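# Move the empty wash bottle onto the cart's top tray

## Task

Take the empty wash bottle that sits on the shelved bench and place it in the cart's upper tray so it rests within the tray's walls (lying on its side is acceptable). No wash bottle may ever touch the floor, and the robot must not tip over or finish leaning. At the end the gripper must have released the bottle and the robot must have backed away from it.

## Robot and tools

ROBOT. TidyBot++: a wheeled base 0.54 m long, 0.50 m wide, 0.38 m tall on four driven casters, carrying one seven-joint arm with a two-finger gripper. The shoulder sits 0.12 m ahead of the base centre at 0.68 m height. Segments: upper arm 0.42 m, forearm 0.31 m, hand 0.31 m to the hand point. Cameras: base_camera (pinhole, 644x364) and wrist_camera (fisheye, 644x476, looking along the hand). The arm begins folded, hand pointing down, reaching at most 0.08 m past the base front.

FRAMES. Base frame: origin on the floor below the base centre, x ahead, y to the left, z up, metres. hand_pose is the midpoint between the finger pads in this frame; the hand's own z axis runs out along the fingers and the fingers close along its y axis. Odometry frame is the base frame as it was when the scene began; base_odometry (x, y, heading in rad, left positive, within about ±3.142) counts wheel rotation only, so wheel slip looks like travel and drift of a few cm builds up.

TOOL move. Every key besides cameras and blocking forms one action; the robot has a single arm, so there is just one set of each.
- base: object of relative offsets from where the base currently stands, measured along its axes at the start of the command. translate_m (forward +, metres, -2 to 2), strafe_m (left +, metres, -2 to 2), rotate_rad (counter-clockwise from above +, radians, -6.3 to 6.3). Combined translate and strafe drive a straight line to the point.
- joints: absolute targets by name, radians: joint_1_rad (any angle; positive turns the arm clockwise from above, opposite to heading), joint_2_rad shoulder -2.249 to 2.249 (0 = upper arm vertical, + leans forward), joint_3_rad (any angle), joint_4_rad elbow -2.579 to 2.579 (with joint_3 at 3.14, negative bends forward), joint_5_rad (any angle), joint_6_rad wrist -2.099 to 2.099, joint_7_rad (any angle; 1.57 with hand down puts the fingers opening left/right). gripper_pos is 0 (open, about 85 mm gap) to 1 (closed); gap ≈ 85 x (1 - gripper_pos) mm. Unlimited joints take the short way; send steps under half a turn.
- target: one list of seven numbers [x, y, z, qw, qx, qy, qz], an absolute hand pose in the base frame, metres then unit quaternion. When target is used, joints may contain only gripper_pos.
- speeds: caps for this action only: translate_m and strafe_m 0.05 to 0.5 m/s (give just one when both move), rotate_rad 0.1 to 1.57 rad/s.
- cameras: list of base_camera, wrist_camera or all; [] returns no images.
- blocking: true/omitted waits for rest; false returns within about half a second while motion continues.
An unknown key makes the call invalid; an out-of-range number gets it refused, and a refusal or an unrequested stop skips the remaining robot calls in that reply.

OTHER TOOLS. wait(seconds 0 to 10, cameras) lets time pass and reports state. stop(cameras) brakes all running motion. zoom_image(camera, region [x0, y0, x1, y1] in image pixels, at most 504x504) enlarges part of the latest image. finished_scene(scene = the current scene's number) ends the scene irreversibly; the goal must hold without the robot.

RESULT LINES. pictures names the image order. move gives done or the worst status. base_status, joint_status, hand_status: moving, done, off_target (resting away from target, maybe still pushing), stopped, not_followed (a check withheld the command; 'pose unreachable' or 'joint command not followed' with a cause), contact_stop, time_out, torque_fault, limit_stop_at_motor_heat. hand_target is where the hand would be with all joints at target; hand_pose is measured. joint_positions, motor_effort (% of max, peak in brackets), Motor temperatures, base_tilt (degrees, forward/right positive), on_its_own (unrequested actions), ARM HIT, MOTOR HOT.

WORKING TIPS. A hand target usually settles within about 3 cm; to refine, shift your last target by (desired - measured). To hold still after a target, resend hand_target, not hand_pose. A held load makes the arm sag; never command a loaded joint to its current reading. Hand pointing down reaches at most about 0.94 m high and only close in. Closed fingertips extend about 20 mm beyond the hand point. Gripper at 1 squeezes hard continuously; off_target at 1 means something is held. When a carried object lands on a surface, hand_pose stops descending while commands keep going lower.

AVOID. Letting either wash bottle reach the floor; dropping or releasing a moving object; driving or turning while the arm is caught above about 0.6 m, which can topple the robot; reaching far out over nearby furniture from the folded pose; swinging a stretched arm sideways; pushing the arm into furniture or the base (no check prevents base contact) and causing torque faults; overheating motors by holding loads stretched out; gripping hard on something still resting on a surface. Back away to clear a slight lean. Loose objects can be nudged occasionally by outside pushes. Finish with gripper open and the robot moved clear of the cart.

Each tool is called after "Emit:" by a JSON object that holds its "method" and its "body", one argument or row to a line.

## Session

Emit:
{"method": "move", "body": {
  "joints": {"joint_2_rad": -0.4, "joint_4_rad": -2.3, "joint_6_rad": 0.1},
  "cameras": ["wrist_camera"]
}}

Emit:
{"method": "move", "body": {
  "base": {"rotate_rad": 1.4},
  "cameras": ["wrist_camera"]
}}

Emit:
{"method": "move", "body": {
  "base": {"rotate_rad": 1.4},
  "cameras": ["wrist_camera"]
}}

Emit:
{"method": "move", "body": {
  "base": {"rotate_rad": 1.4},
  "cameras": ["wrist_camera"]
}}

Emit:
{"method": "move", "body": {
  "base": {"rotate_rad": 1.1},
  "cameras": ["wrist_camera"]
}}

Scene clock: 1.80 s.
Motor temperatures (°C): [33 35 34 31 39 45 44]
move: done
base_odometry: x=+0.000 y=+0.000 heading=+0.000
base_tilt: forward=-0.4 right=-0.3
base_status: not commanded
joint_positions: joint_1_rad=-0.030 joint_2_rad=-0.389 joint_3_rad=+3.104 joint_4_rad=-2.317 joint_5_rad=-0.001 joint_6_rad=+0.028 joint_7_rad=+1.559 gripper_pos=+0.000
joint_status: all done
motor_effort: joint_1_rad=-1(1) joint_2_rad=-7(8) joint_3_rad=+0(1) joint_4_rad=+20(20) joint_5_rad=+0(1) joint_6_rad=+8(9) joint_7_rad=+1(2)
hand_pose: x=+0.5469 y=+0.0320 z=+0.8604 quat_wxyz=(-0.017, +0.813, +0.026, +0.581) (m; base frame)
hand_target: x=+0.5542 y=+0.0330 z=+0.8967 quat_wxyz=(-0.018, +0.783, +0.025, +0.621) (m; base frame)
hand_status: not commanded
pictures: wrist_camera

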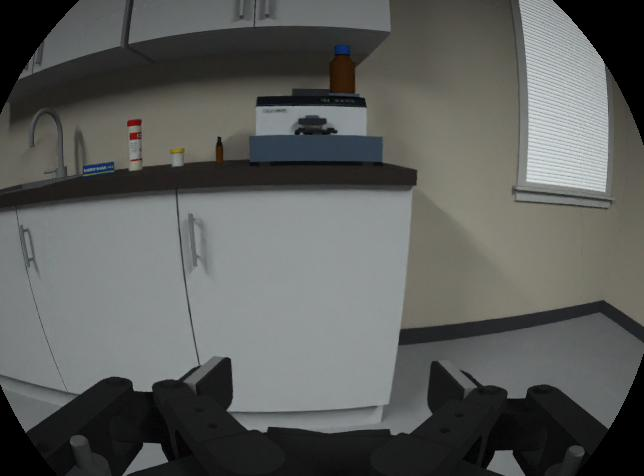

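Scene clock: 4.03 s.
Motor temperatures (°C): [33 35 34 32 39 45 44]
move: done
base_odometry: x=+0.000 y=+0.000 heading=+1.399
base_tilt: forward=-0.4 right=-0.3
base_status: done
joint_positions: joint_1_rad=-0.030 joint_2_rad=-0.389 joint_3_rad=+3.104 joint_4_rad=-2.317 joint_5_rad=-0.001 joint_6_rad=+0.032 joint_7_rad=+1.559 gripper_pos=+0.000
joint_status: not commanded
motor_effort: joint_1_rad=+0(2) joint_2_rad=-7(8) joint_3_rad=+0(2) joint_4_rad=+20(20) joint_5_rad=-1(1) joint_6_rad=+8(9) joint_7_rad=+1(2)
hand_pose: x=+0.5472 y=+0.0321 z=+0.8615 quat_wxyz=(-0.017, +0.812, +0.026, +0.583) (m; base frame)
hand_target: x=+0.5542 y=+0.0330 z=+0.8967 quat_wxyz=(-0.018, +0.783, +0.025, +0.621) (m; base frame)
hand_status: not commanded
pictures: wrist_camera

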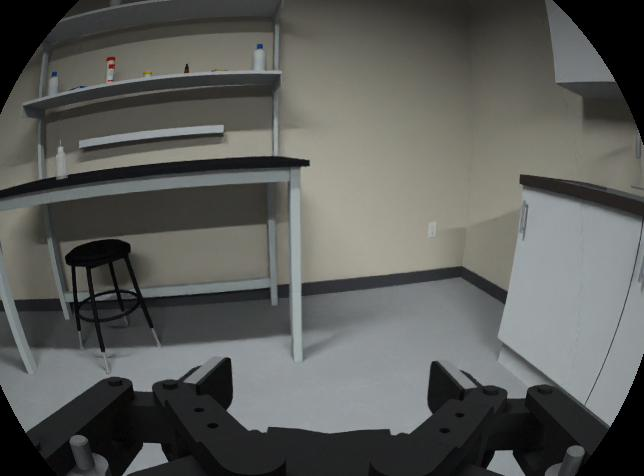

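Scene clock: 6.23 s.
Motor temperatures (°C): [33 35 34 32 39 45 44]
move: done
base_odometry: x=+0.000 y=+0.000 heading=+2.799
base_tilt: forward=-0.4 right=-0.3
base_status: done
joint_positions: joint_1_rad=-0.030 joint_2_rad=-0.389 joint_3_rad=+3.104 joint_4_rad=-2.317 joint_5_rad=-0.001 joint_6_rad=+0.032 joint_7_rad=+1.559 gripper_pos=+0.000
joint_status: not commanded
motor_effort: joint_1_rad=+0(2) joint_2_rad=-7(8) joint_3_rad=+0(2) joint_4_rad=+20(20) joint_5_rad=+0(1) joint_6_rad=+8(9) joint_7_rad=+1(2)
hand_pose: x=+0.5473 y=+0.0321 z=+0.8616 quat_wxyz=(-0.017, +0.812, +0.026, +0.583) (m; base frame)
hand_target: x=+0.5542 y=+0.0330 z=+0.8967 quat_wxyz=(-0.018, +0.783, +0.025, +0.621) (m; base frame)
hand_status: not commanded
pictures: wrist_camera

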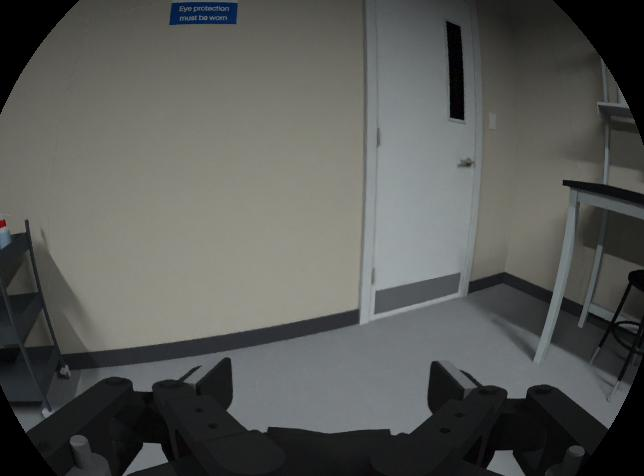

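Scene clock: 8.43 s.
Motor temperatures (°C): [33 35 34 32 39 45 44]
move: done
base_odometry: x=+0.000 y=+0.000 heading=-2.085
base_tilt: forward=-0.4 right=-0.3
base_status: done
joint_positions: joint_1_rad=-0.030 joint_2_rad=-0.389 joint_3_rad=+3.104 joint_4_rad=-2.317 joint_5_rad=-0.001 joint_6_rad=+0.032 joint_7_rad=+1.559 gripper_pos=+0.000
joint_status: not commanded
motor_effort: joint_1_rad=+0(2) joint_2_rad=-7(8) joint_3_rad=+0(2) joint_4_rad=+20(20) joint_5_rad=+0(1) joint_6_rad=+8(9) joint_7_rad=+1(2)
hand_pose: x=+0.5473 y=+0.0321 z=+0.8617 quat_wxyz=(-0.017, +0.812, +0.026, +0.583) (m; base frame)
hand_target: x=+0.5542 y=+0.0330 z=+0.8967 quat_wxyz=(-0.018, +0.783, +0.025, +0.621) (m; base frame)
hand_status: not commanded
pictures: wrist_camera

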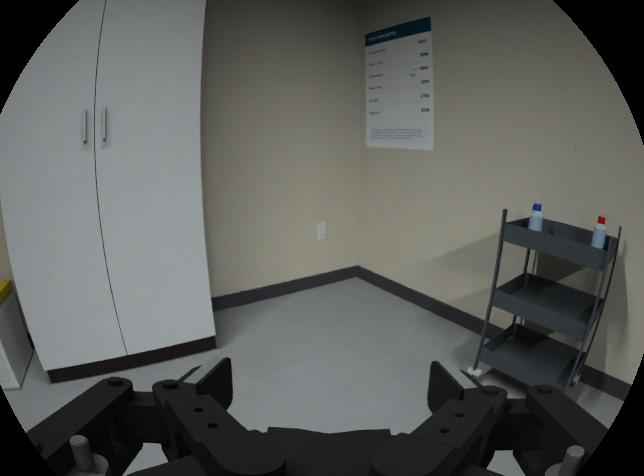

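Scene clock: 10.40 s.
Motor temperatures (°C): [33 35 34 32 39 45 44]
move: done
base_odometry: x=+0.000 y=+0.000 heading=-0.986
base_tilt: forward=-0.4 right=-0.3
base_status: done
joint_positions: joint_1_rad=-0.030 joint_2_rad=-0.389 joint_3_rad=+3.104 joint_4_rad=-2.317 joint_5_rad=-0.001 joint_6_rad=+0.032 joint_7_rad=+1.559 gripper_pos=+0.000
joint_status: not commanded
motor_effort: joint_1_rad=+1(2) joint_2_rad=-7(8) joint_3_rad=+0(2) joint_4_rad=+20(20) joint_5_rad=-1(1) joint_6_rad=+9(9) joint_7_rad=+1(2)
hand_pose: x=+0.5473 y=+0.0321 z=+0.8617 quat_wxyz=(-0.017, +0.812, +0.026, +0.583) (m; base frame)
hand_target: x=+0.5542 y=+0.0330 z=+0.8967 quat_wxyz=(-0.018, +0.783, +0.025, +0.621) (m; base frame)
hand_status: not commanded
pictures: wrist_camera

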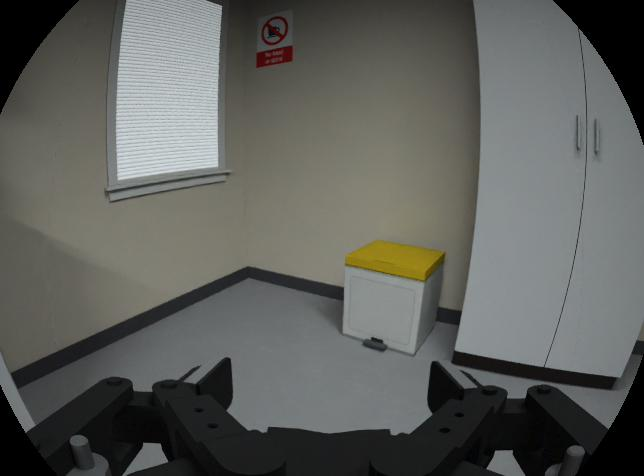

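Emit:
{"method": "move", "body": {
  "base": {"rotate_rad": 2.675},
  "cameras": ["wrist_camera"]
}}

Emit:
{"method": "move", "body": {
  "base": {"strafe_m": 0.72, "translate_m": 0.55},
  "joints": {"joint_1_rad": 0.03, "joint_2_rad": 0.165, "joint_3_rad": 3.17, "joint_4_rad": -1.667, "joint_5_rad": 0.0, "joint_6_rad": 0.365, "joint_7_rad": 1.571},
  "cameras": ["wrist_camera"]
}}

Scene clock: 27.03 s.
Motor temperatures (°C): [33 35 34 32 39 45 44]
move: done
base_odometry: x=+0.000 y=+0.000 heading=+1.689
base_tilt: forward=-0.4 right=-0.3
base_status: done
joint_positions: joint_1_rad=-0.030 joint_2_rad=-0.389 joint_3_rad=+3.104 joint_4_rad=-2.317 joint_5_rad=-0.001 joint_6_rad=+0.033 joint_7_rad=+1.559 gripper_pos=+0.000
joint_status: not commanded
motor_effort: joint_1_rad=+0(2) joint_2_rad=-7(9) joint_3_rad=+0(2) joint_4_rad=+20(20) joint_5_rad=+0(1) joint_6_rad=+8(9) joint_7_rad=+2(3)
hand_pose: x=+0.5473 y=+0.0321 z=+0.8618 quat_wxyz=(-0.017, +0.812, +0.026, +0.583) (m; base frame)
hand_target: x=+0.5542 y=+0.0330 z=+0.8967 quat_wxyz=(-0.018, +0.783, +0.025, +0.621) (m; base frame)
hand_status: not commanded
pictures: wrist_camera

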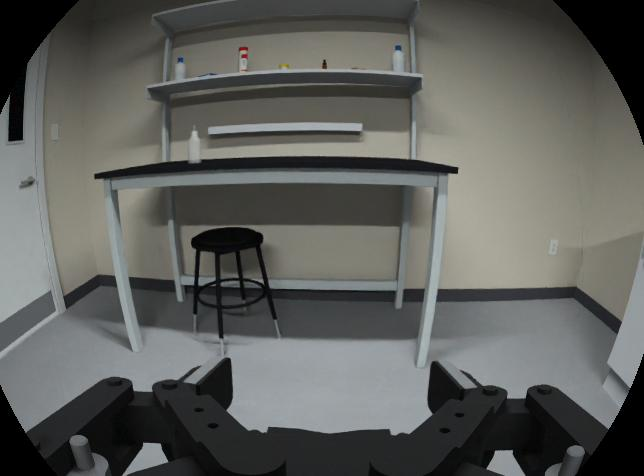

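Scene clock: 30.17 s.
Motor temperatures (°C): [33 35 34 32 39 45 44]
move: done
base_odometry: x=-0.780 y=+0.462 heading=+1.689
base_tilt: forward=-0.4 right=-0.3
base_status: done
joint_positions: joint_1_rad=+0.012 joint_2_rad=+0.164 joint_3_rad=+3.145 joint_4_rad=-1.697 joint_5_rad=-0.001 joint_6_rad=+0.296 joint_7_rad=+1.559 gripper_pos=+0.000
joint_status: all done
motor_effort: joint_1_rad=+0(3) joint_2_rad=-28(30) joint_3_rad=-1(2) joint_4_rad=+20(22) joint_5_rad=-1(1) joint_6_rad=+9(9) joint_7_rad=+1(2)
hand_pose: x=+0.8002 y=-0.0087 z=+1.0086 quat_wxyz=(+0.001, +0.705, -0.010, +0.709) (m; base frame)
hand_target: x=+0.8008 y=-0.0365 z=+1.0479 quat_wxyz=(+0.023, +0.669, -0.018, +0.743) (m; base frame)
hand_status: not commanded
pictures: wrist_camera

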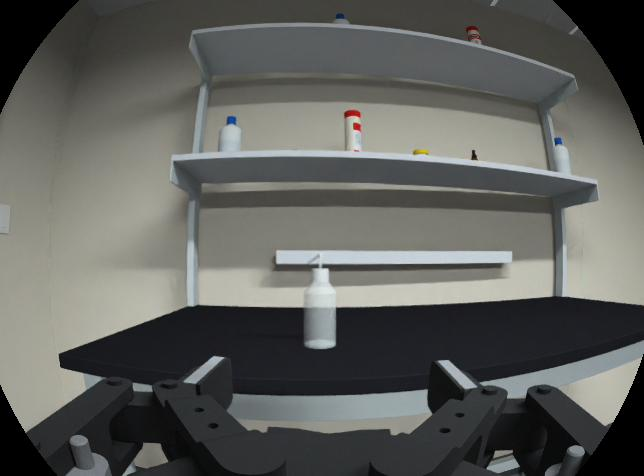

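Emit:
{"method": "move", "body": {
  "base": {"translate_m": 0.3},
  "joints": {"joint_2_rad": 0.18},
  "speeds": {"translate_m": 0.25},
  "cameras": ["wrist_camera"]
}}

Scene clock: 38.27 s.
Motor temperatures (°C): [33 35 34 32 39 45 44]
move: done
base_odometry: x=-0.815 y=+0.760 heading=+1.689
base_tilt: forward=-0.4 right=-0.3
base_status: done
joint_positions: joint_1_rad=+0.012 joint_2_rad=+0.180 joint_3_rad=+3.145 joint_4_rad=-1.695 joint_5_rad=-0.001 joint_6_rad=+0.298 joint_7_rad=+1.559 gripper_pos=+0.000
joint_status: all done
motor_effort: joint_1_rad=+0(1) joint_2_rad=-29(31) joint_3_rad=-1(1) joint_4_rad=+20(21) joint_5_rad=+0(1) joint_6_rad=+8(9) joint_7_rad=+1(3)
hand_pose: x=+0.8056 y=-0.0088 z=+0.9994 quat_wxyz=(+0.001, +0.709, -0.010, +0.705) (m; base frame)
hand_target: x=+0.8062 y=-0.0367 z=+1.0376 quat_wxyz=(+0.023, +0.675, -0.018, +0.737) (m; base frame)
hand_status: not commanded
pictures: wrist_camera

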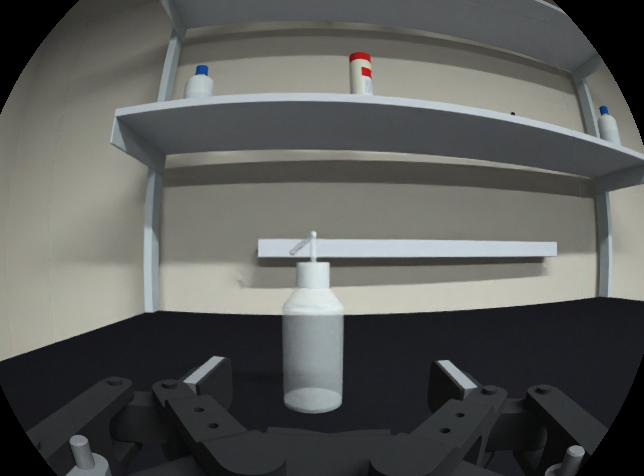

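Emit:
{"method": "move", "body": {
  "base": {"strafe_m": 0.013, "translate_m": 0.155},
  "joints": {"joint_2_rad": 0.195},
  "speeds": {"translate_m": 0.15},
  "cameras": ["wrist_camera"]
}}

Scene clock: 47.27 s.
Motor temperatures (°C): [33 35 34 32 39 45 44]
move: done
base_odometry: x=-0.847 y=+0.912 heading=+1.689
base_tilt: forward=-0.4 right=-0.3
base_status: done
joint_positions: joint_1_rad=+0.012 joint_2_rad=+0.194 joint_3_rad=+3.145 joint_4_rad=-1.694 joint_5_rad=-0.001 joint_6_rad=+0.299 joint_7_rad=+1.559 gripper_pos=+0.000
joint_status: all done
motor_effort: joint_1_rad=+0(1) joint_2_rad=-29(31) joint_3_rad=-1(1) joint_4_rad=+20(21) joint_5_rad=+0(1) joint_6_rad=+8(9) joint_7_rad=+1(2)
hand_pose: x=+0.8101 y=-0.0090 z=+0.9903 quat_wxyz=(+0.001, +0.714, -0.010, +0.700) (m; base frame)
hand_target: x=+0.8114 y=-0.0369 z=+1.0273 quat_wxyz=(+0.023, +0.680, -0.018, +0.732) (m; base frame)
hand_status: not commanded
pictures: wrist_camera

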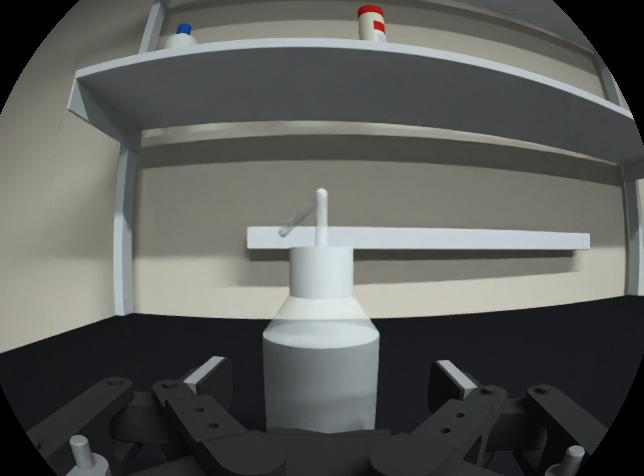

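Emit:
{"method": "move", "body": {
  "base": {"strafe_m": 0.004, "translate_m": 0.06},
  "joints": {"joint_2_rad": 0.199},
  "speeds": {"translate_m": 0.12},
  "cameras": ["wrist_camera"]
}}

Emit:
{"method": "move", "body": {
  "joints": {"gripper_pos": 0.6},
  "cameras": ["wrist_camera"]
}}

Scene clock: 52.93 s.
Motor temperatures (°C): [33 35 34 32 39 45 44]
move: done
base_odometry: x=-0.858 y=+0.972 heading=+1.689
base_tilt: forward=-0.4 right=-0.3
base_status: done
joint_positions: joint_1_rad=+0.012 joint_2_rad=+0.200 joint_3_rad=+3.145 joint_4_rad=-1.694 joint_5_rad=-0.001 joint_6_rad=+0.299 joint_7_rad=+1.559 gripper_pos=+0.000
joint_status: all done
motor_effort: joint_1_rad=+0(1) joint_2_rad=-29(32) joint_3_rad=-1(2) joint_4_rad=+20(21) joint_5_rad=+0(1) joint_6_rad=+9(9) joint_7_rad=+2(2)
hand_pose: x=+0.8119 y=-0.0093 z=+0.9866 quat_wxyz=(+0.001, +0.716, -0.010, +0.698) (m; base frame)
hand_target: x=+0.8128 y=-0.0369 z=+1.0245 quat_wxyz=(+0.023, +0.682, -0.018, +0.731) (m; base frame)
hand_status: not commanded
pictures: wrist_camera

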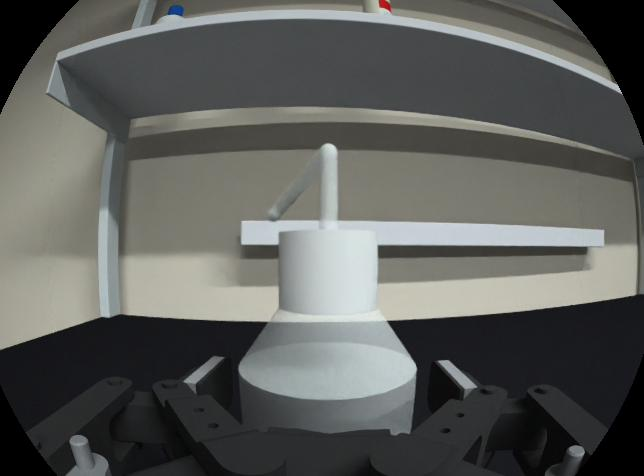

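Scene clock: 53.80 s.
Motor temperatures (°C): [33 35 34 32 39 45 44]
move: off_target
base_odometry: x=-0.858 y=+0.972 heading=+1.689
base_tilt: forward=-0.4 right=-0.4
base_status: not commanded
joint_positions: joint_1_rad=+0.012 joint_2_rad=+0.200 joint_3_rad=+3.145 joint_4_rad=-1.694 joint_5_rad=-0.001 joint_6_rad=+0.299 joint_7_rad=+1.559 gripper_pos=+0.364
joint_status: gripper_pos off_target (ended at +0.364, target +0.600)
motor_effort: joint_1_rad=+0(1) joint_2_rad=-29(30) joint_3_rad=-2(2) joint_4_rad=+20(20) joint_5_rad=-1(1) joint_6_rad=+9(9) joint_7_rad=+1(2)
hand_pose: x=+0.8119 y=-0.0093 z=+0.9867 quat_wxyz=(+0.001, +0.716, -0.010, +0.698) (m; base frame)
hand_target: x=+0.8128 y=-0.0369 z=+1.0245 quat_wxyz=(+0.023, +0.682, -0.018, +0.731) (m; base frame)
hand_status: not commanded
pictures: wrist_camera

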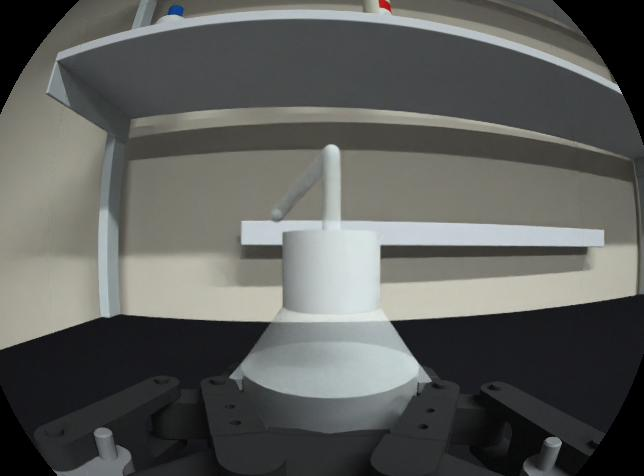

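Emit:
{"method": "move", "body": {
  "joints": {"joint_4_rad": -1.467, "joint_6_rad": 0.165},
  "cameras": []
}}

Emit:
{"method": "move", "body": {
  "base": {"translate_m": -0.5},
  "speeds": {"translate_m": 0.35},
  "cameras": []
}}

Emit:
{"method": "move", "body": {
  "base": {"translate_m": -1.3, "strafe_m": -0.03},
  "joints": {"joint_2_rad": 0.29, "joint_4_rad": -1.028, "joint_6_rad": -1.824},
  "cameras": []
}}

Emit:
{"method": "move", "body": {
  "base": {"rotate_rad": 1.594},
  "speeds": {"rotate_rad": 0.8}
}}

Scene clock: 87.13 s.
Motor temperatures (°C): [33 36 34 33 38 45 44]
move: done
base_odometry: x=-0.858 y=+0.972 heading=+1.689
base_tilt: forward=-0.4 right=-0.3
base_status: not commanded
joint_positions: joint_1_rad=+0.012 joint_2_rad=+0.201 joint_3_rad=+3.145 joint_4_rad=-1.496 joint_5_rad=-0.001 joint_6_rad=+0.239 joint_7_rad=+1.559 gripper_pos=+0.364
joint_status: all done
motor_effort: joint_1_rad=+1(1) joint_2_rad=-31(32) joint_3_rad=-1(1) joint_4_rad=+21(23) joint_5_rad=-1(1) joint_6_rad=+9(10) joint_7_rad=+2(2)
hand_pose: x=+0.8242 y=-0.0094 z=+1.0894 quat_wxyz=(+0.001, +0.666, -0.009, +0.746) (m; base frame)
hand_target: x=+0.8250 y=-0.0373 z=+1.0861 quat_wxyz=(+0.023, +0.682, -0.018, +0.731) (m; base frame)
hand_status: not commanded
pictures: none
No camera images: "cameras" was empty.

Scene clock: 89.63 s.
Motor temperatures (°C): [33 36 34 33 38 45 44]
move: done
base_odometry: x=-0.799 y=+0.475 heading=+1.689
base_tilt: forward=-0.4 right=-0.3
base_status: done
joint_positions: joint_1_rad=+0.014 joint_2_rad=+0.204 joint_3_rad=+3.147 joint_4_rad=-1.496 joint_5_rad=-0.001 joint_6_rad=+0.236 joint_7_rad=+1.559 gripper_pos=+0.364
joint_status: not commanded
motor_effort: joint_1_rad=+0(2) joint_2_rad=-31(34) joint_3_rad=-1(3) joint_4_rad=+21(22) joint_5_rad=+0(1) joint_6_rad=+9(10) joint_7_rad=+1(3)
hand_pose: x=+0.8255 y=-0.0121 z=+1.0866 quat_wxyz=(+0.003, +0.668, -0.010, +0.744) (m; base frame)
hand_target: x=+0.8250 y=-0.0373 z=+1.0861 quat_wxyz=(+0.023, +0.682, -0.018, +0.731) (m; base frame)
hand_status: not commanded
pictures: none
No camera images: "cameras" was empty.

Scene clock: 93.70 s.
Motor temperatures (°C): [33 36 34 33 38 45 44]
move: done
base_odometry: x=-0.615 y=-0.813 heading=+1.689
base_tilt: forward=-0.4 right=-0.3
base_status: done
joint_positions: joint_1_rad=+0.014 joint_2_rad=+0.284 joint_3_rad=+3.147 joint_4_rad=-1.059 joint_5_rad=-0.001 joint_6_rad=-1.754 joint_7_rad=+1.559 gripper_pos=+0.364
joint_status: all done
motor_effort: joint_1_rad=+0(1) joint_2_rad=-28(34) joint_3_rad=-1(2) joint_4_rad=+16(21) joint_5_rad=-1(1) joint_6_rad=+1(9) joint_7_rad=+1(3)
hand_pose: x=+0.5571 y=-0.0068 z=+0.8454 quat_wxyz=(+0.001, +1.000, -0.016, +0.022) (m; base frame)
hand_target: x=+0.5433 y=-0.0216 z=+0.8523 quat_wxyz=(+0.004, +1.000, -0.029, +0.000) (m; base frame)
hand_status: not commanded
pictures: none
No camera images: "cameras" was empty.

Scene clock: 96.50 s.
Motor temperatures (°C): [33 36 34 33 38 45 44]
move: done
base_odometry: x=-0.615 y=-0.813 heading=-3.000
base_tilt: forward=-0.4 right=-0.3
base_status: done
joint_positions: joint_1_rad=+0.023 joint_2_rad=+0.286 joint_3_rad=+3.153 joint_4_rad=-1.059 joint_5_rad=-0.001 joint_6_rad=-1.754 joint_7_rad=+1.559 gripper_pos=+0.364
joint_status: not commanded
motor_effort: joint_1_rad=+0(3) joint_2_rad=-28(29) joint_3_rad=-1(3) joint_4_rad=+16(16) joint_5_rad=-1(2) joint_6_rad=+0(1) joint_7_rad=+1(2)
hand_pose: x=+0.5573 y=-0.0129 z=+0.8450 quat_wxyz=(+0.002, +0.999, -0.023, +0.022) (m; base frame)
hand_target: x=+0.5433 y=-0.0216 z=+0.8523 quat_wxyz=(+0.004, +1.000, -0.029, +0.000) (m; base frame)
hand_status: not commanded
pictures: base_camera, wrist_camera

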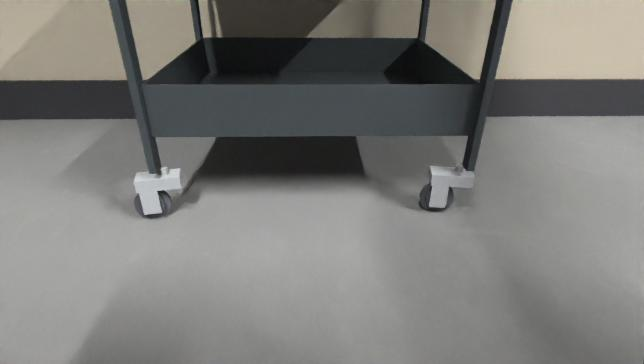

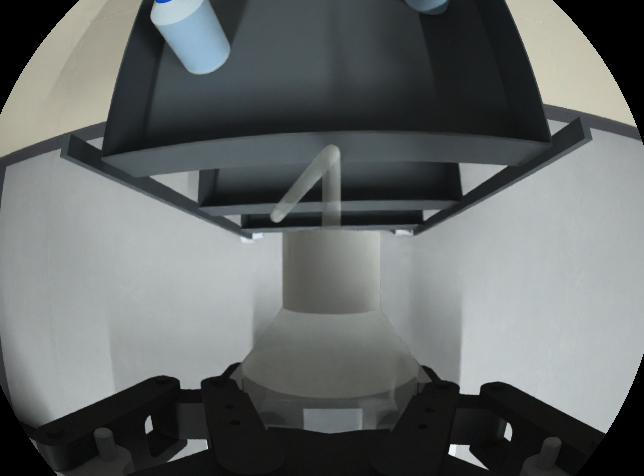

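Emit:
{"method": "move", "body": {
  "base": {"strafe_m": 0.01, "translate_m": 0.31},
  "speeds": {"translate_m": 0.25}
}}

Emit:
{"method": "move", "body": {
  "joints": {"joint_2_rad": 0.265, "joint_4_rad": -1.38, "joint_6_rad": -1.45},
  "cameras": ["wrist_camera"]
}}

Scene clock: 104.27 s.
Motor temperatures (°C): [33 36 34 33 38 45 44]
move: done
base_odometry: x=-0.921 y=-0.866 heading=-2.999
base_tilt: forward=-0.4 right=-0.3
base_status: done
joint_positions: joint_1_rad=+0.023 joint_2_rad=+0.294 joint_3_rad=+3.153 joint_4_rad=-1.058 joint_5_rad=-0.001 joint_6_rad=-1.756 joint_7_rad=+1.559 gripper_pos=+0.364
joint_status: not commanded
motor_effort: joint_1_rad=+1(1) joint_2_rad=-28(31) joint_3_rad=-1(2) joint_4_rad=+16(16) joint_5_rad=+0(1) joint_6_rad=+1(1) joint_7_rad=+1(3)
hand_pose: x=+0.5583 y=-0.0129 z=+0.8417 quat_wxyz=(+0.002, +1.000, -0.023, +0.017) (m; base frame)
hand_target: x=+0.5433 y=-0.0216 z=+0.8523 quat_wxyz=(+0.004, +1.000, -0.029, +0.000) (m; base frame)
hand_status: not commanded
pictures: base_camera, wrist_camera

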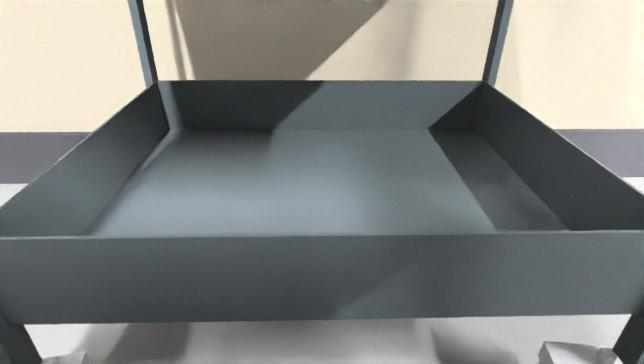

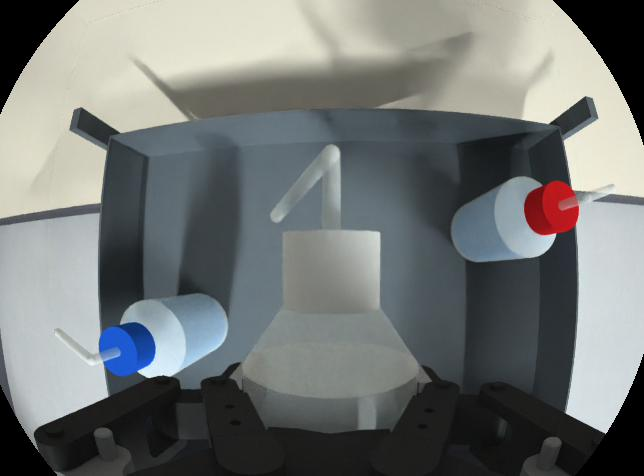

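Scene clock: 105.77 s.
Motor temperatures (°C): [33 36 34 33 38 45 44]
move: done
base_odometry: x=-0.921 y=-0.866 heading=-2.999
base_tilt: forward=-0.4 right=-0.3
base_status: not commanded
joint_positions: joint_1_rad=+0.023 joint_2_rad=+0.286 joint_3_rad=+3.153 joint_4_rad=-1.360 joint_5_rad=-0.001 joint_6_rad=-1.525 joint_7_rad=+1.559 gripper_pos=+0.364
joint_status: all done
motor_effort: joint_1_rad=+0(1) joint_2_rad=-28(30) joint_3_rad=-1(2) joint_4_rad=+16(17) joint_5_rad=+0(1) joint_6_rad=+0(1) joint_7_rad=+1(2)
hand_pose: x=+0.5418 y=-0.0127 z=+0.7508 quat_wxyz=(+0.001, +1.000, -0.023, -0.015) (m; base frame)
hand_target: x=+0.5569 y=-0.0233 z=+0.7536 quat_wxyz=(+0.004, +0.999, -0.029, +0.023) (m; base frame)
hand_status: not commanded
pictures: wrist_camera

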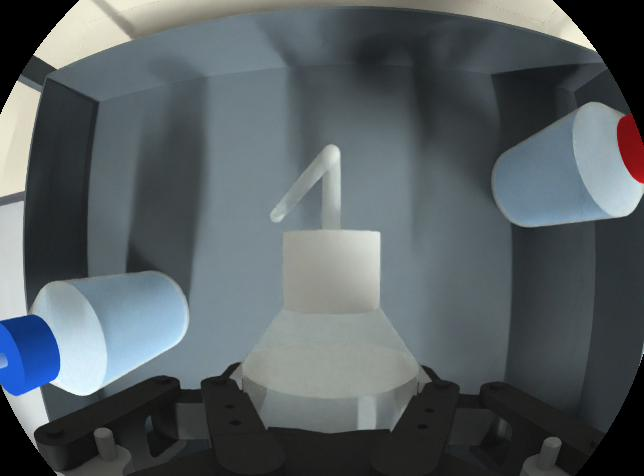

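Emit:
{"method": "move", "body": {
  "base": {"strafe_m": -0.02, "translate_m": 0.005},
  "cameras": []
}}

Emit:
{"method": "move", "body": {
  "joints": {"joint_2_rad": 0.272, "joint_4_rad": -1.54, "joint_6_rad": -1.285},
  "cameras": ["wrist_camera"]
}}

Emit:
{"method": "move", "body": {
  "joints": {"joint_2_rad": 0.287, "joint_4_rad": -1.6, "joint_6_rad": -1.22},
  "cameras": []
}}

Emit:
{"method": "move", "body": {
  "joints": {"joint_2_rad": 0.296, "joint_4_rad": -1.632, "joint_6_rad": -1.183},
  "cameras": ["wrist_camera"]
}}

Scene clock: 114.63 s.
Motor temperatures (°C): [33 36 34 33 38 45 44]
move: done
base_odometry: x=-0.929 y=-0.847 heading=-2.999
base_tilt: forward=-0.4 right=-0.3
base_status: done
joint_positions: joint_1_rad=+0.027 joint_2_rad=+0.283 joint_3_rad=+3.156 joint_4_rad=-1.360 joint_5_rad=-0.001 joint_6_rad=-1.522 joint_7_rad=+1.559 gripper_pos=+0.364
joint_status: not commanded
motor_effort: joint_1_rad=+0(3) joint_2_rad=-28(30) joint_3_rad=+0(2) joint_4_rad=+16(16) joint_5_rad=+0(1) joint_6_rad=+0(0) joint_7_rad=+1(2)
hand_pose: x=+0.5427 y=-0.0154 z=+0.7519 quat_wxyz=(+0.002, +1.000, -0.026, -0.012) (m; base frame)
hand_target: x=+0.5569 y=-0.0233 z=+0.7536 quat_wxyz=(+0.004, +0.999, -0.029, +0.023) (m; base frame)
hand_status: not commanded
pictures: none
No camera images: "cameras" was empty.

Scene clock: 115.73 s.
Motor temperatures (°C): [33 36 34 33 38 45 44]
move: done
base_odometry: x=-0.929 y=-0.847 heading=-2.999
base_tilt: forward=-0.4 right=-0.3
base_status: not commanded
joint_positions: joint_1_rad=+0.027 joint_2_rad=+0.282 joint_3_rad=+3.156 joint_4_rad=-1.522 joint_5_rad=-0.001 joint_6_rad=-1.361 joint_7_rad=+1.559 gripper_pos=+0.364
joint_status: all done
motor_effort: joint_1_rad=+0(1) joint_2_rad=-28(29) joint_3_rad=-1(1) joint_4_rad=+16(17) joint_5_rad=+0(1) joint_6_rad=+0(1) joint_7_rad=+2(2)
hand_pose: x=+0.5345 y=-0.0153 z=+0.7022 quat_wxyz=(+0.002, +1.000, -0.027, -0.012) (m; base frame)
hand_target: x=+0.5509 y=-0.0233 z=+0.7010 quat_wxyz=(+0.004, +0.999, -0.028, +0.022) (m; base frame)
hand_status: not commanded
pictures: wrist_camera

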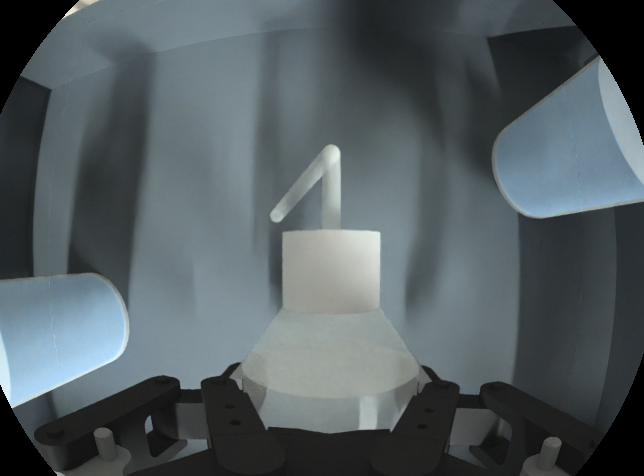

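Scene clock: 116.53 s.
Motor temperatures (°C): [33 36 34 33 38 45 44]
move: done
base_odometry: x=-0.929 y=-0.847 heading=-2.999
base_tilt: forward=-0.4 right=-0.3
base_status: not commanded
joint_positions: joint_1_rad=+0.027 joint_2_rad=+0.286 joint_3_rad=+3.156 joint_4_rad=-1.583 joint_5_rad=-0.001 joint_6_rad=-1.293 joint_7_rad=+1.559 gripper_pos=+0.364
joint_status: all done
motor_effort: joint_1_rad=+0(1) joint_2_rad=-27(29) joint_3_rad=-1(2) joint_4_rad=+15(17) joint_5_rad=-1(1) joint_6_rad=+0(1) joint_7_rad=+1(2)
hand_pose: x=+0.5317 y=-0.0153 z=+0.6818 quat_wxyz=(+0.002, +1.000, -0.027, -0.010) (m; base frame)
hand_target: x=+0.5473 y=-0.0232 z=+0.6764 quat_wxyz=(+0.005, +0.999, -0.028, +0.017) (m; base frame)
hand_status: not commanded
pictures: none
No camera images: "cameras" was empty.

Scene clock: 117.43 s.
Motor temperatures (°C): [33 36 34 33 38 45 44]
move: done
base_odometry: x=-0.929 y=-0.847 heading=-2.999
base_tilt: forward=-0.4 right=-0.3
base_status: not commanded
joint_positions: joint_1_rad=+0.027 joint_2_rad=+0.281 joint_3_rad=+3.156 joint_4_rad=-1.607 joint_5_rad=-0.001 joint_6_rad=-1.256 joint_7_rad=+1.559 gripper_pos=+0.364
joint_status: all done
motor_effort: joint_1_rad=+0(1) joint_2_rad=-23(28) joint_3_rad=-1(1) joint_4_rad=+13(16) joint_5_rad=+0(1) joint_6_rad=+0(1) joint_7_rad=+1(2)
hand_pose: x=+0.5334 y=-0.0154 z=+0.6764 quat_wxyz=(+0.002, +1.000, -0.027, -0.002) (m; base frame)
hand_target: x=+0.5455 y=-0.0232 z=+0.6631 quat_wxyz=(+0.005, +0.999, -0.028, +0.015) (m; base frame)
hand_status: not commanded
pictures: wrist_camera

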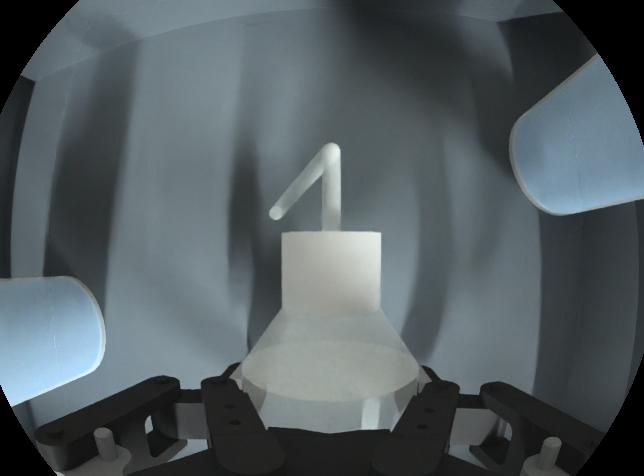

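Emit:
{"method": "move", "body": {
  "joints": {"joint_2_rad": 0.288, "joint_4_rad": -1.615, "joint_6_rad": -1.19},
  "cameras": []
}}

Emit:
{"method": "move", "body": {
  "joints": {"gripper_pos": 0.12},
  "cameras": []
}}

Emit:
{"method": "move", "body": {
  "joints": {"joint_2_rad": 0.27, "joint_4_rad": -1.38, "joint_6_rad": -1.45},
  "cameras": []
}}

Emit:
{"method": "move", "body": {
  "joints": {"joint_2_rad": 0.29, "joint_4_rad": -1.028, "joint_6_rad": -1.75},
  "cameras": ["wrist_camera"]
}}

Emit:
{"method": "move", "body": {
  "base": {"translate_m": -0.3},
  "cameras": ["wrist_camera"]
}}

Scene clock: 125.33 s.
Motor temperatures (°C): [33 36 34 33 38 45 44]
move: done
base_odometry: x=-0.929 y=-0.847 heading=-2.999
base_tilt: forward=-0.4 right=-0.3
base_status: not commanded
joint_positions: joint_1_rad=+0.027 joint_2_rad=+0.281 joint_3_rad=+3.156 joint_4_rad=-1.607 joint_5_rad=-0.001 joint_6_rad=-1.256 joint_7_rad=+1.559 gripper_pos=+0.364
joint_status: all done
motor_effort: joint_1_rad=+0(1) joint_2_rad=-24(24) joint_3_rad=+0(1) joint_4_rad=+13(14) joint_5_rad=+0(1) joint_6_rad=+0(1) joint_7_rad=+1(2)
hand_pose: x=+0.5335 y=-0.0154 z=+0.6767 quat_wxyz=(+0.002, +1.000, -0.027, -0.001) (m; base frame)
hand_target: x=+0.5505 y=-0.0234 z=+0.6717 quat_wxyz=(+0.005, +0.999, -0.028, +0.024) (m; base frame)
hand_status: not commanded
pictures: none
No camera images: "cameras" was empty.

Scene clock: 126.13 s.
Motor temperatures (°C): [33 36 34 33 38 45 44]
move: done
base_odometry: x=-0.929 y=-0.847 heading=-2.999
base_tilt: forward=-0.4 right=-0.3
base_status: not commanded
joint_positions: joint_1_rad=+0.027 joint_2_rad=+0.285 joint_3_rad=+3.156 joint_4_rad=-1.607 joint_5_rad=-0.001 joint_6_rad=-1.256 joint_7_rad=+1.559 gripper_pos=+0.120
joint_status: all done
motor_effort: joint_1_rad=+0(1) joint_2_rad=-27(28) joint_3_rad=-1(1) joint_4_rad=+15(15) joint_5_rad=+0(1) joint_6_rad=+0(1) joint_7_rad=+2(2)
hand_pose: x=+0.5335 y=-0.0154 z=+0.6751 quat_wxyz=(+0.002, +1.000, -0.027, -0.003) (m; base frame)
hand_target: x=+0.5505 y=-0.0234 z=+0.6717 quat_wxyz=(+0.005, +0.999, -0.028, +0.024) (m; base frame)
hand_status: not commanded
pictures: none
No camera images: "cameras" was empty.

Scene clock: 127.40 s.
Motor temperatures (°C): [33 36 34 33 38 45 44]
move: done
base_odometry: x=-0.929 y=-0.847 heading=-2.999
base_tilt: forward=-0.4 right=-0.3
base_status: not commanded
joint_positions: joint_1_rad=+0.027 joint_2_rad=+0.281 joint_3_rad=+3.156 joint_4_rad=-1.408 joint_5_rad=-0.001 joint_6_rad=-1.377 joint_7_rad=+1.559 gripper_pos=+0.120
joint_status: all done
motor_effort: joint_1_rad=+0(1) joint_2_rad=-28(29) joint_3_rad=-1(2) joint_4_rad=+16(17) joint_5_rad=-1(1) joint_6_rad=+1(1) joint_7_rad=+2(2)
hand_pose: x=+0.5712 y=-0.0167 z=+0.7386 quat_wxyz=(+0.002, +0.999, -0.026, +0.038) (m; base frame)
hand_target: x=+0.5572 y=-0.0233 z=+0.7514 quat_wxyz=(+0.004, +0.999, -0.028, +0.021) (m; base frame)
hand_status: not commanded
pictures: none
No camera images: "cameras" was empty.

Scene clock: 128.90 s.
Motor temperatures (°C): [33 36 34 33 38 45 44]
move: done
base_odometry: x=-0.929 y=-0.847 heading=-2.999
base_tilt: forward=-0.4 right=-0.3
base_status: not commanded
joint_positions: joint_1_rad=+0.027 joint_2_rad=+0.281 joint_3_rad=+3.156 joint_4_rad=-1.058 joint_5_rad=-0.001 joint_6_rad=-1.673 joint_7_rad=+1.559 gripper_pos=+0.120
joint_status: all done
motor_effort: joint_1_rad=+0(1) joint_2_rad=-28(30) joint_3_rad=-1(2) joint_4_rad=+16(18) joint_5_rad=+0(1) joint_6_rad=+1(2) joint_7_rad=+2(2)
hand_pose: x=+0.5819 y=-0.0167 z=+0.8497 quat_wxyz=(+0.003, +0.998, -0.026, +0.065) (m; base frame)
hand_target: x=+0.5663 y=-0.0229 z=+0.8531 quat_wxyz=(+0.005, +0.999, -0.028, +0.037) (m; base frame)
hand_status: not commanded
pictures: wrist_camera

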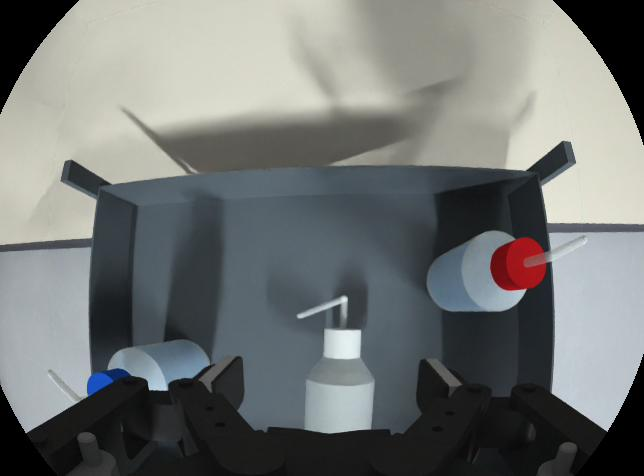

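Scene clock: 130.73 s.
Motor temperatures (°C): [33 36 34 33 38 45 44]
move: done
base_odometry: x=-0.632 y=-0.805 heading=-2.999
base_tilt: forward=-0.4 right=-0.3
base_status: done
joint_positions: joint_1_rad=+0.027 joint_2_rad=+0.286 joint_3_rad=+3.156 joint_4_rad=-1.056 joint_5_rad=-0.001 joint_6_rad=-1.681 joint_7_rad=+1.559 gripper_pos=+0.120
joint_status: not commanded
motor_effort: joint_1_rad=+0(1) joint_2_rad=-28(31) joint_3_rad=-1(2) joint_4_rad=+16(17) joint_5_rad=-1(1) joint_6_rad=+1(2) joint_7_rad=+1(2)
hand_pose: x=+0.5804 y=-0.0166 z=+0.8475 quat_wxyz=(+0.003, +0.998, -0.026, +0.059) (m; base frame)
hand_target: x=+0.5663 y=-0.0229 z=+0.8531 quat_wxyz=(+0.005, +0.999, -0.028, +0.037) (m; base frame)
hand_status: not commanded
pictures: wrist_camera

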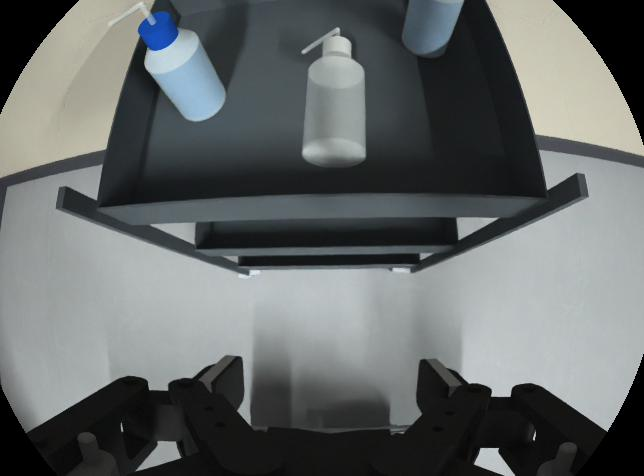

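Emit:
{"method": "finished_scene", "body": {
  "scene": 3
}}

The scene is finished: the task was done.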